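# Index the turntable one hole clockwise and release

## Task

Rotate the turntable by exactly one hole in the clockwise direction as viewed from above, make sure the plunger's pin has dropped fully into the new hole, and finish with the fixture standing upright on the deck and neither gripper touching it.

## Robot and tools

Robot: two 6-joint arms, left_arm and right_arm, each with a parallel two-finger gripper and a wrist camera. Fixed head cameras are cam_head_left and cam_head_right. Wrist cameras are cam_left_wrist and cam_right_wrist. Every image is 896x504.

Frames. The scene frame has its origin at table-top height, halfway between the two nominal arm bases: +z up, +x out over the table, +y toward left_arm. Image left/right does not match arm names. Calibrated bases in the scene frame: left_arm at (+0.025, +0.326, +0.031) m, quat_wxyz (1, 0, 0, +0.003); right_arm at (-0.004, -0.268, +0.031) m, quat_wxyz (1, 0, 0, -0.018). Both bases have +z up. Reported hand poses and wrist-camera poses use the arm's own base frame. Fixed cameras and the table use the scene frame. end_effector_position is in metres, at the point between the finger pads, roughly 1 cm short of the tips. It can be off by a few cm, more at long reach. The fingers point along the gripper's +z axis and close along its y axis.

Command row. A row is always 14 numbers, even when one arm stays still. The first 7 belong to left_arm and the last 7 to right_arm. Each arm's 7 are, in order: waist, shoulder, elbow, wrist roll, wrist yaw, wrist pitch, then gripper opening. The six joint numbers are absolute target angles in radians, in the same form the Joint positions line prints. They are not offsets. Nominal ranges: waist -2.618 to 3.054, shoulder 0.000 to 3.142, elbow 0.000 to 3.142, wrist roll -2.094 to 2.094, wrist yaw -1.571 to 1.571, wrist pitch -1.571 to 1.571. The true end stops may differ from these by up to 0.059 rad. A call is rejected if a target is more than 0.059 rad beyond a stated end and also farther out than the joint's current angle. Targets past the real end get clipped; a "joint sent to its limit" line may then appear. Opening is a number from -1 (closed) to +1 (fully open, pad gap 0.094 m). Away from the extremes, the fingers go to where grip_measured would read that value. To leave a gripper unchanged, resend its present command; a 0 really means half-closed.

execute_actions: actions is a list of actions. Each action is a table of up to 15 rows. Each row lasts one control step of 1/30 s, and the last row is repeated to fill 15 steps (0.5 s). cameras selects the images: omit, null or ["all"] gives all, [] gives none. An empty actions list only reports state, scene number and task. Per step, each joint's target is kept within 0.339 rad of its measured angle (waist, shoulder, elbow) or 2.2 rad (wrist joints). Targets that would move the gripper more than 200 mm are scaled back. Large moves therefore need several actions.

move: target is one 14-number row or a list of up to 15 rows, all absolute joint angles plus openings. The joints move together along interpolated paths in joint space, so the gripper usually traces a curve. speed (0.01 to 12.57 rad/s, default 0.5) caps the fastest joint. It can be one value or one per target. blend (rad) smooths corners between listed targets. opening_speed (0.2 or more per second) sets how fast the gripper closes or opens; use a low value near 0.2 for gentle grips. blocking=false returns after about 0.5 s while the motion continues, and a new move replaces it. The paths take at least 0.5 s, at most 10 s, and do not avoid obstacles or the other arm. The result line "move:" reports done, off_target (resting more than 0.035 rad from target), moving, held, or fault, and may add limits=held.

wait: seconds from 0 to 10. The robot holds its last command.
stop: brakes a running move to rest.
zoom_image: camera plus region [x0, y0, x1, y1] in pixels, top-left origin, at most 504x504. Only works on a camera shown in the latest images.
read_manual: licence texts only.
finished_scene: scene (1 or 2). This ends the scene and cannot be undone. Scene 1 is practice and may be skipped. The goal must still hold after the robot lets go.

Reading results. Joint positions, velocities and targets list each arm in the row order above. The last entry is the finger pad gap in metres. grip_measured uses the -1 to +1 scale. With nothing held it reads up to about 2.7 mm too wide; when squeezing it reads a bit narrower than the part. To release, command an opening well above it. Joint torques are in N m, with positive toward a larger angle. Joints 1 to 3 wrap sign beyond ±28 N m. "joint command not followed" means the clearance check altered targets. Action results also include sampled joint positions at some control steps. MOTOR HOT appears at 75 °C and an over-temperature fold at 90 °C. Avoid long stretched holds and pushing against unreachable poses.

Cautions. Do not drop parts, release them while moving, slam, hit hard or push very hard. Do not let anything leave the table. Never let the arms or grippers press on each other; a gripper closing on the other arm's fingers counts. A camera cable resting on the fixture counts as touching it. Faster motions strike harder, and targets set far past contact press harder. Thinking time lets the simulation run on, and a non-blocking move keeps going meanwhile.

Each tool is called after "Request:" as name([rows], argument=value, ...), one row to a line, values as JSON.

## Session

Request:
execute_actions(actions=[], cameras=["cam_head_left"])

Request:
zoom_image(camera="cam_head_left", region=[350, 240, 530, 380])

Scene clock: 0.00 s.
left_arm: end_effector_position=(+0.3789, +0.0005, +0.1416) grip_measured=+1.000 end_effector_quat_wxyz=(+0.682, -0.014, +0.730, +0.047) | right_arm: end_effector_position=(+0.3580, -0.0478, +0.1413) grip_measured=+1.000 end_effector_quat_wxyz=(+0.679, +0.114, +0.720, -0.089)
Joint names: [waist, shoulder, elbow, wrist roll, wrist yaw, wrist pitch]
Joint positions: left_arm=[-0.079 1.56 0.222 0.039 -0.166 1.272 0.094] | right_arm=[0.009 1.506 0.165 0.047 0.296 1.275 0.094]
Joint velocities: within noise
Joint torques (N m): no reading
Heat: left arm: 34 °C; right arm: 29 °C.
Joint targets: left_arm=[-0.079 1.557 0.226 0.038 -0.166 1.267] | right_arm=[0.009 1.502 0.170 0.046 0.296 1.270]
Tool commands: left_gripper/opening=+1.0 right_gripper/opening=+1.0
Images, in order (width x height): cam_head_left 896x504.

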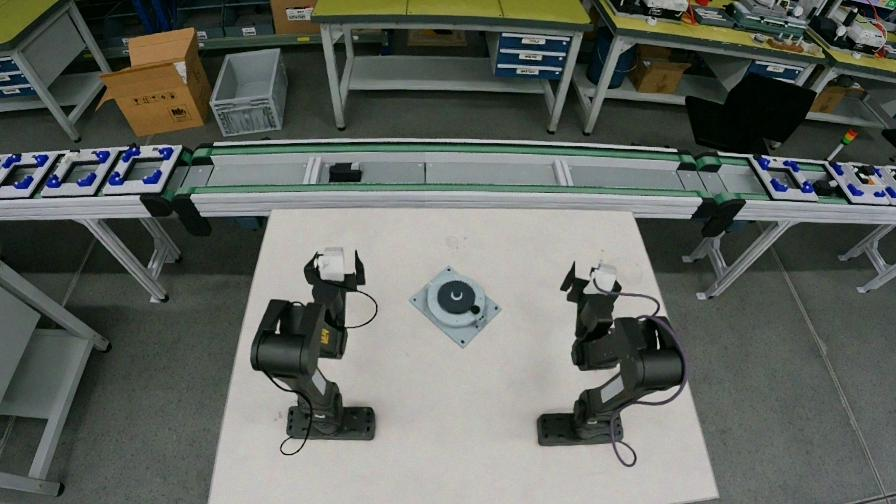

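Scaled by 2.800 (camera's finer frame: 1280x720).

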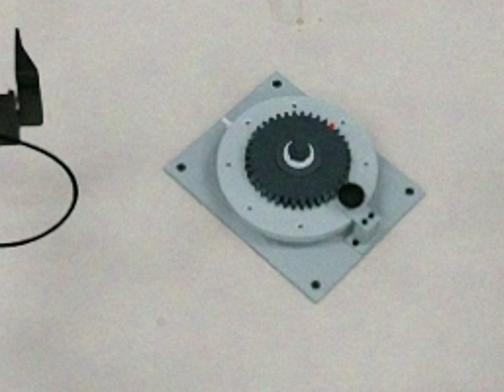

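Request:
move([
  [-0.5, 1.75, 1.5, -1.2, 0, -1.0, 0.2, 0.4, 1.48, 0.12, 0, 0, 1.05, 0.6],
  [-0.745, 2.305, 2.247, -1.97, 0, -1.515, 0.2, 0.676, 1.437, 0.087, 0, 0, 0.999, 0.6],
], speed=1.2, blend=0.2, cameras=["cam_left_wrist", "cam_right_wrist"])

Request:
zoom_image(camera="cam_left_wrist", region=[300, 140, 620, 400])

Scene clock: 42.23 s.
left_arm: end_effector_position=(+0.3260, -0.3030, +0.1143) grip_measured=+0.201 end_effector_quat_wxyz=(+0.000, -0.568, +0.823, -0.009) | right_arm: end_effector_position=(+0.2616, +0.2058, +0.0678) grip_measured=+0.602 end_effector_quat_wxyz=(+0.541, -0.264, +0.776, +0.187)
Joint positions: left_arm=[-0.749 2.284 2.221 -1.958 0.004 -1.49 0.056] | right_arm=[0.667 1.457 0.095 0.007 0.006 1.01 0.075]
Joint torques (N m): left_arm=[0.34 -11.17 7.2 -0.14 -0.04 0.15] | right_arm=[0.83 -5.14 4.81 -0.05 -0.08 1.65]
Heat: left arm: 35 °C; right arm: 34 °C.
Joint targets: left_arm=[-0.745 2.305 2.247 -1.970 0.000 -1.515] | right_arm=[0.676 1.437 0.087 0.000 0.000 0.999]
move: done

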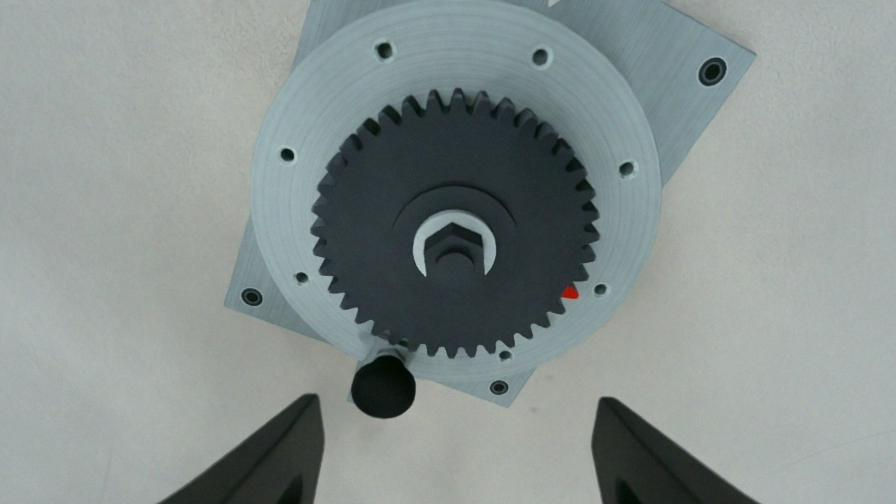

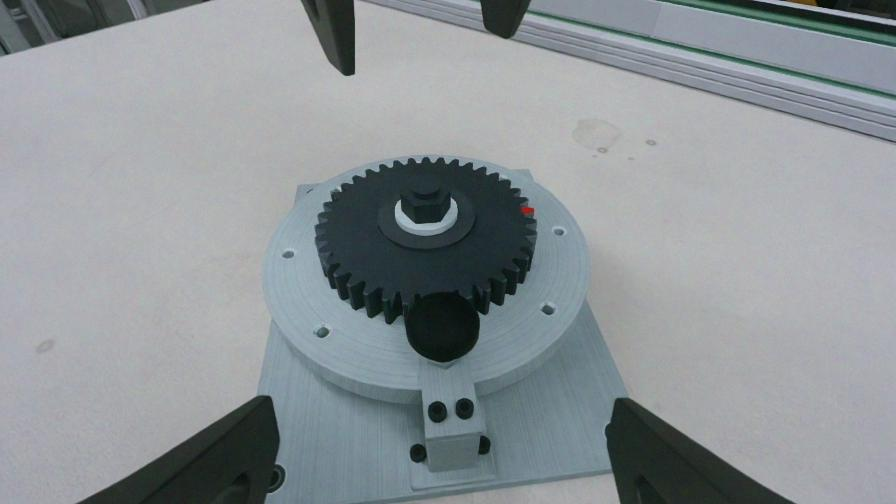

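Scaled by 1.575 (camera's finer frame: 1280x720).

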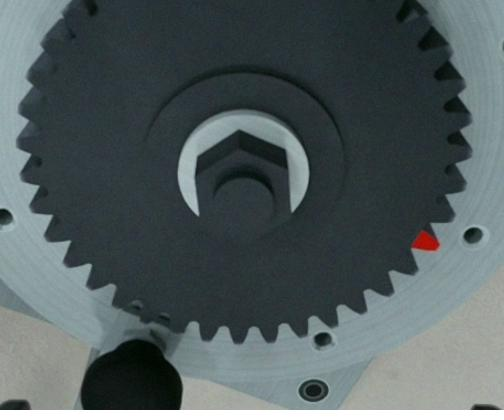

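Request:
move(target=[-0.732, 2.240, 1.942, -1.97, 0, -1.238, 0.2, 0.676, 1.9035, 0.284, 0, 0, 1.286, 0.3], speed=0.6, cameras=["cam_left_wrist", "cam_right_wrist"])

Request:
zoom_image(camera="cam_left_wrist", region=[300, 310, 620, 504])

Scene clock: 82.73 s.
left_arm: end_effector_position=(+0.3279, -0.2983, +0.0503) grip_measured=+0.201 end_effector_quat_wxyz=(-0.002, -0.573, +0.820, -0.001) | right_arm: end_effector_position=(+0.3018, +0.2375, +0.0356) grip_measured=+0.302 end_effector_quat_wxyz=(+0.540, -0.264, +0.777, +0.187)
Joint positions: left_arm=[-0.739 2.278 1.957 -1.959 0.004 -1.247 0.056] | right_arm=[0.667 1.888 0.271 0.007 0.006 1.262 0.061]
Joint torques (N m): left_arm=[0.54 -16.84 4.11 -0.11 -0.03 0.52] | right_arm=[0.81 -4.96 5.16 -0.05 -0.07 1.97]
Heat: left arm: 37 °C; right arm: 34 °C.
Joint targets: left_arm=[-0.732 2.240 1.942 -1.970 0.000 -1.238] | right_arm=[0.676 1.903 0.284 0.000 0.000 1.286]
move: off_target (left_arm); left_arm: the shoulder is farthest, 0.038 rad from its target

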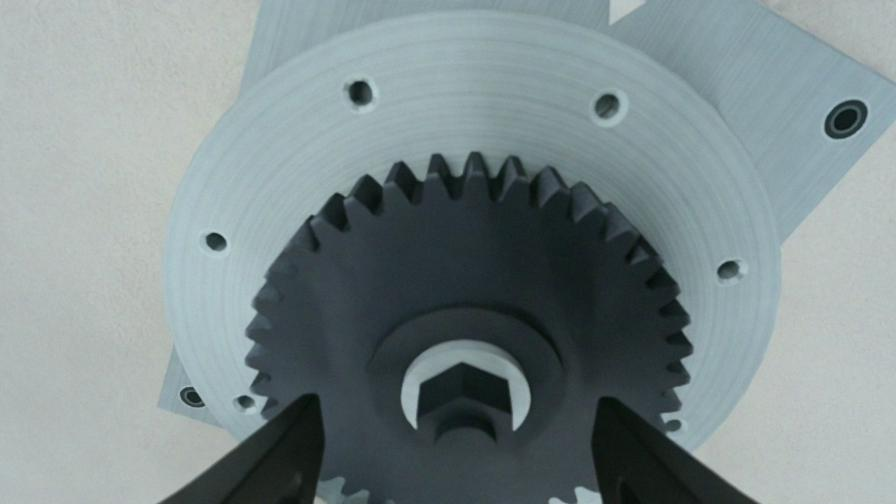

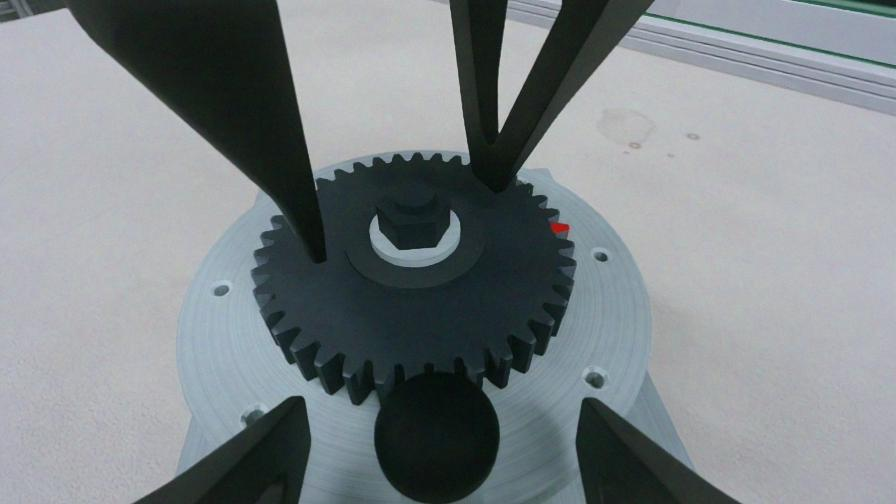

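Scaled by 1.575 (camera's finer frame: 1280x720).

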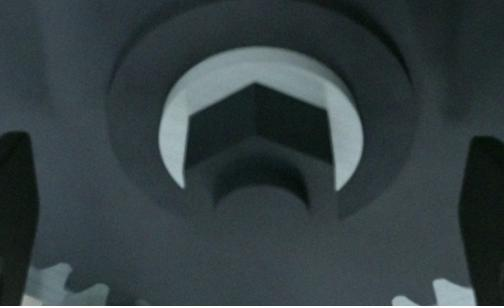

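Request:
move(target=[-0.732, 2.240, 1.942, -1.97, 0, -1.238, -0.75, 0.679, 1.9035, 0.284, 0, 0, 1.286, -0.75], opening_speed=0.8, cameras=["cam_right_wrist"])

Scene clock: 95.73 s.
left_arm: end_effector_position=(+0.3288, -0.2992, +0.0503) grip_measured=-0.640 end_effector_quat_wxyz=(-0.001, -0.575, +0.818, -0.004) | right_arm: end_effector_position=(+0.3009, +0.2387, +0.0357) grip_measured=-0.487 end_effector_quat_wxyz=(+0.539, -0.266, +0.776, +0.188)
Joint positions: left_arm=[-0.739 2.278 1.957 -1.964 0.004 -1.242 0.017] | right_arm=[0.67 1.888 0.271 0.007 0.004 1.262 0.024]
Joint torques (N m): left_arm=[0.53 -16.85 4.14 -0.04 -0.05 0.47] | right_arm=[0.81 -4.98 5.16 -0.04 -0.06 1.97]
Heat: left arm: 39 °C; right arm: 34 °C.
Joint targets: left_arm=[-0.732 2.240 1.942 -1.970 0.000 -1.238] | right_arm=[0.679 1.903 0.284 0.000 0.000 1.286]
move: off_target (left_arm); left_arm: the shoulder is farthest, 0.038 rad from its target

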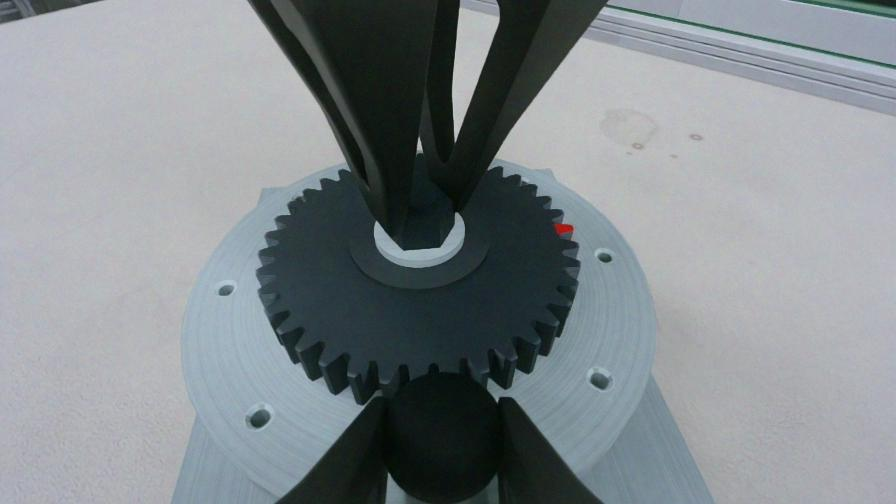

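Request:
move(target=[-0.732, 2.240, 1.942, -1.97, 0, -1.238, -0.75, 0.679, 1.731, 0.342, 0, 0, 1.44, -0.75], speed=0.25, cameras=[])

Scene clock: 101.27 s.
left_arm: end_effector_position=(+0.3288, -0.2992, +0.0503) grip_measured=-0.641 end_effector_quat_wxyz=(-0.001, -0.575, +0.818, -0.004) | right_arm: end_effector_position=(+0.3024, +0.2399, +0.0447) grip_measured=-0.487 end_effector_quat_wxyz=(+0.539, -0.266, +0.777, +0.188)
Joint positions: left_arm=[-0.739 2.278 1.957 -1.964 0.004 -1.242 0.017] | right_arm=[0.67 1.822 0.282 0.007 0.004 1.184 0.024]
Joint torques (N m): left_arm=[0.5 -16.83 4.11 -0.06 -0.05 0.47] | right_arm=[0.81 -13.35 10.37 -0.05 -0.05 4.08]
Heat: left arm: 40 °C; right arm: 35 °C.
Joint targets: left_arm=[-0.732 2.240 1.942 -1.970 0.000 -1.238] | right_arm=[0.679 1.731 0.342 0.000 0.000 1.440]
move: off_target (left_arm, right_arm); left_arm: the shoulder is farthest, 0.038 rad from its target; right_arm: the wrist pitch is farthest, 0.256 rad from its target

Request:
move([
  [-0.732, 2.240, 1.942, -1.71, 0, -1.238, -0.75, 0.679, 1.731, 0.342, 0, 0, 1.44, -0.75],
  [-0.732, 2.240, 1.942, -1.71, 0, -1.238, -0.75, 0.679, 1.844, 0.282, 0, 0, 1.21, -0.75],
  [-0.732, 2.240, 1.942, -1.71, 0, -1.238, -0.75, 0.679, 1.849, 0.282, 0, 0, 1.22, 0.1],
], speed=[0.3, 0.2, 0.2], opening_speed=0.7, cameras=["cam_right_wrist"])

Scene clock: 113.53 s.
left_arm: end_effector_position=(+0.3288, -0.2992, +0.0503) grip_measured=-0.641 end_effector_quat_wxyz=(-0.001, -0.474, +0.880, -0.004) | right_arm: end_effector_position=(+0.3023, +0.2398, +0.0440) grip_measured=+0.098 end_effector_quat_wxyz=(+0.541, -0.266, +0.776, +0.189)
Joint positions: left_arm=[-0.739 2.278 1.957 -1.728 0.004 -1.242 0.017] | right_arm=[0.67 1.833 0.279 0.007 0.004 1.202 0.052]
Joint torques (N m): left_arm=[0.55 -16.83 4.07 0.21 -0.04 0.46] | right_arm=[0.83 -4.88 4.56 -0.05 -0.06 1.91]
Heat: left arm: 41 °C; right arm: 47 °C.
Joint targets: left_arm=[-0.732 2.240 1.942 -1.710 0.000 -1.238] | right_arm=[0.679 1.849 0.282 0.000 0.000 1.220]
move: off_target (left_arm); target 3's new numbers were sent with right_arm's wrist pitch 0.036 rad from that target; left_arm: the shoulder is farthest, 0.038 rad from its target

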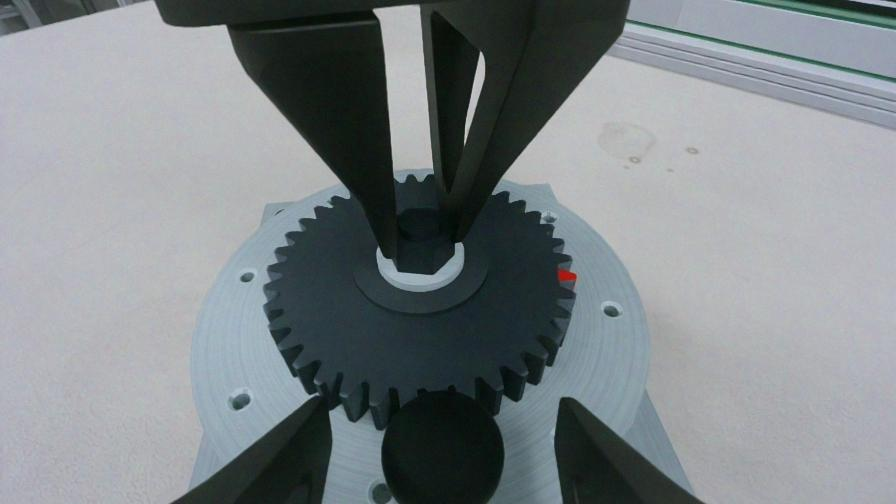

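Request:
move([
  [-0.732, 2.240, 1.942, -1.22, 0, -1.238, -0.75, 0.679, 1.849, 0.282, 0, 0, 1.22, 0.1],
  [-0.732, 2.240, 1.942, -1.03, 0, -1.238, -0.75, 0.679, 1.849, 0.282, 0, 0, 1.22, 0.1],
], speed=[0.4, 0.1], cameras=["cam_right_wrist", "cam_left_wrist"])

Scene clock: 123.53 s.
left_arm: end_effector_position=(+0.3282, -0.3004, +0.0503) grip_measured=-0.642 end_effector_quat_wxyz=(-0.002, -0.174, +0.985, -0.007) | right_arm: end_effector_position=(+0.3023, +0.2399, +0.0441) grip_measured=+0.098 end_effector_quat_wxyz=(+0.541, -0.266, +0.776, +0.189)
Joint positions: left_arm=[-0.739 2.278 1.957 -1.089 0.012 -1.241 0.017] | right_arm=[0.67 1.833 0.279 0.007 0.004 1.203 0.052]
Joint torques (N m): left_arm=[0.47 -16.88 4.08 0.66 -0.1 0.45] | right_arm=[0.79 -4.83 4.59 -0.04 -0.04 1.92]
Heat: left arm: 41 °C; right arm: 43 °C.
Joint targets: left_arm=[-0.732 2.240 1.942 -1.030 0.000 -1.238] | right_arm=[0.679 1.849 0.282 0.000 0.000 1.220]
move: off_target (left_arm); left_arm: the wrist roll is farthest, 0.059 rad from its target
Images, in order (width x height): cam_left_wrist 896x504, cam_right_wrist 896x504.

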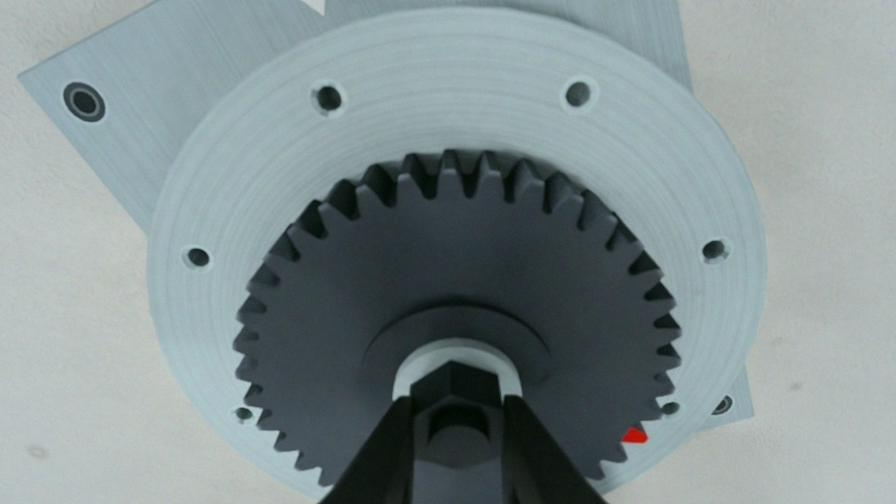

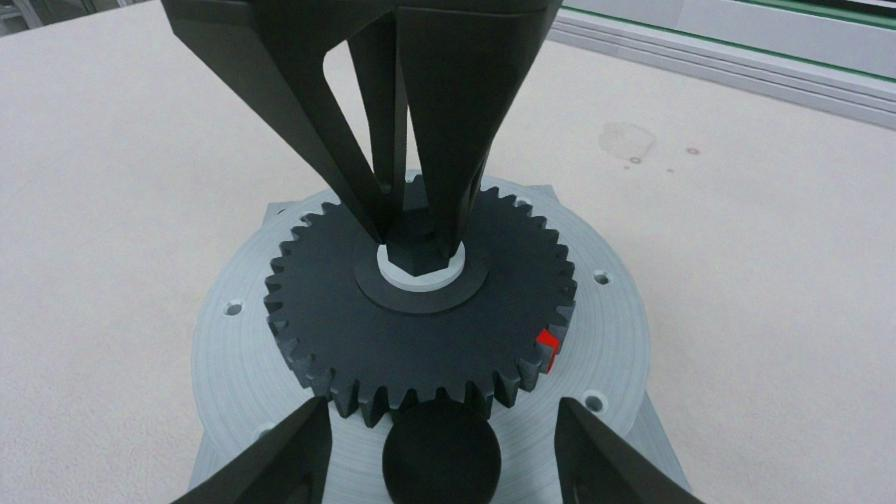

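Request:
move([
  [-0.732, 2.240, 1.942, -1.12, 0, -1.238, -0.75, 0.679, 1.849, 0.282, 0, 0, 1.22, 0.1],
  [-0.732, 2.240, 1.942, -1.12, 0, -1.238, 0.2, 0.679, 1.849, 0.282, 0, 0, 1.22, 0.1],
  [-0.735, 2.30, 2.24, -1.12, 0, -1.505, 0.2, 0.676, 1.437, 0.087, 0, 0, 0.999, 0.1],
], speed=[0.15, 0.2, 0.5], opening_speed=0.8, cameras=["cam_right_wrist", "cam_left_wrist"])

Request:
zoom_image(camera="cam_right_wrist", region=[250, 140, 610, 500])

Scene clock: 140.40 s.
left_arm: end_effector_position=(+0.3286, -0.3009, +0.1158) grip_measured=+0.199 end_effector_quat_wxyz=(+0.002, -0.193, +0.981, -0.013) | right_arm: end_effector_position=(+0.2607, +0.2069, +0.0684) grip_measured=+0.098 end_effector_quat_wxyz=(+0.541, -0.266, +0.775, +0.189)
Joint positions: left_arm=[-0.739 2.278 2.217 -1.127 0.012 -1.485 0.056] | right_arm=[0.67 1.455 0.095 0.007 0.004 1.009 0.052]
Joint torques (N m): left_arm=[0.29 -11.02 6.95 0.1 -0.12 0.21] | right_arm=[0.5 -4.79 4.82 -0.04 -0.05 1.65]
Heat: left arm: 41 °C; right arm: 41 °C.
Joint targets: left_arm=[-0.735 2.300 2.240 -1.120 0.000 -1.505] | right_arm=[0.676 1.437 0.087 0.000 0.000 0.999]
move: done; target 2's new numbers were sent with left_arm's shoulder 0.038 rad from that target
Images, in order (width x height): cam_left_wrist 896x504, cam_right_wrist 896x504.

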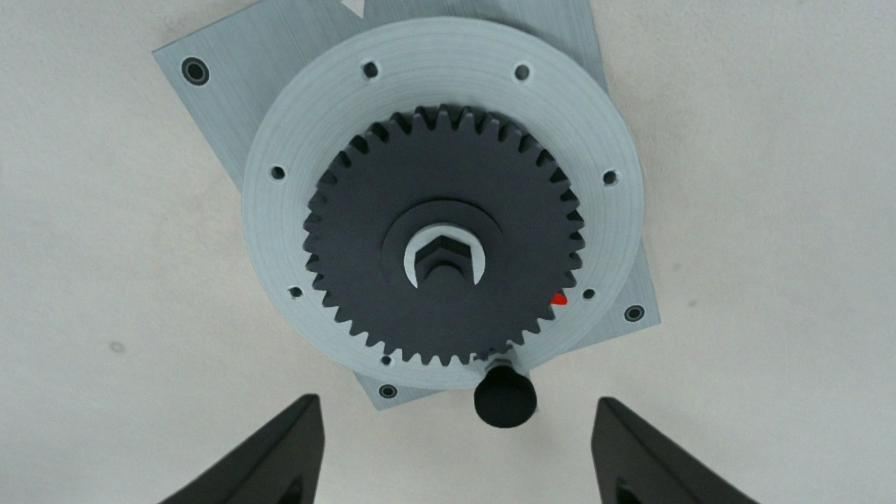

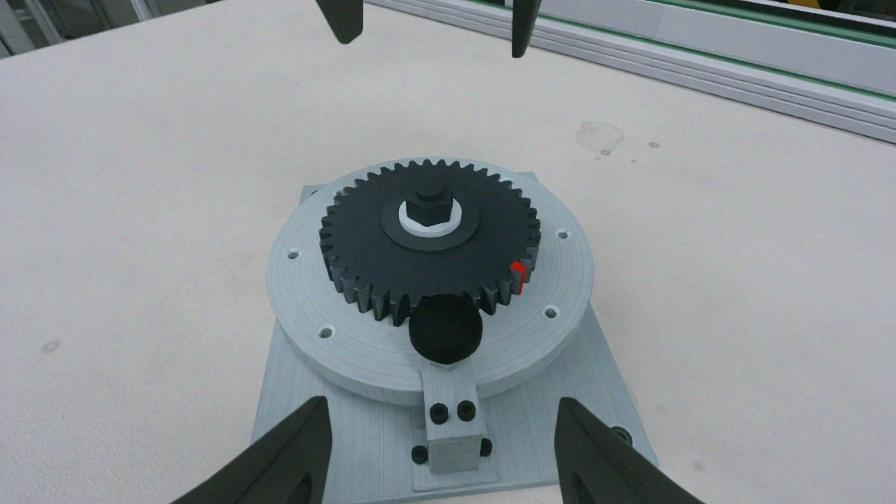

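Scaled by 1.400 (camera's finer frame: 1280x720).

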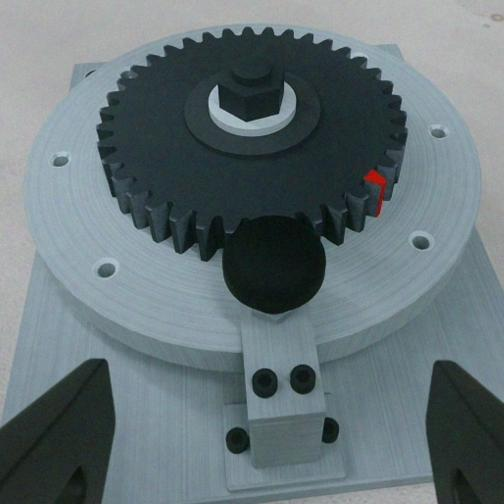

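Request:
finished_scene(scene=2)

The scene is finished: the task was done.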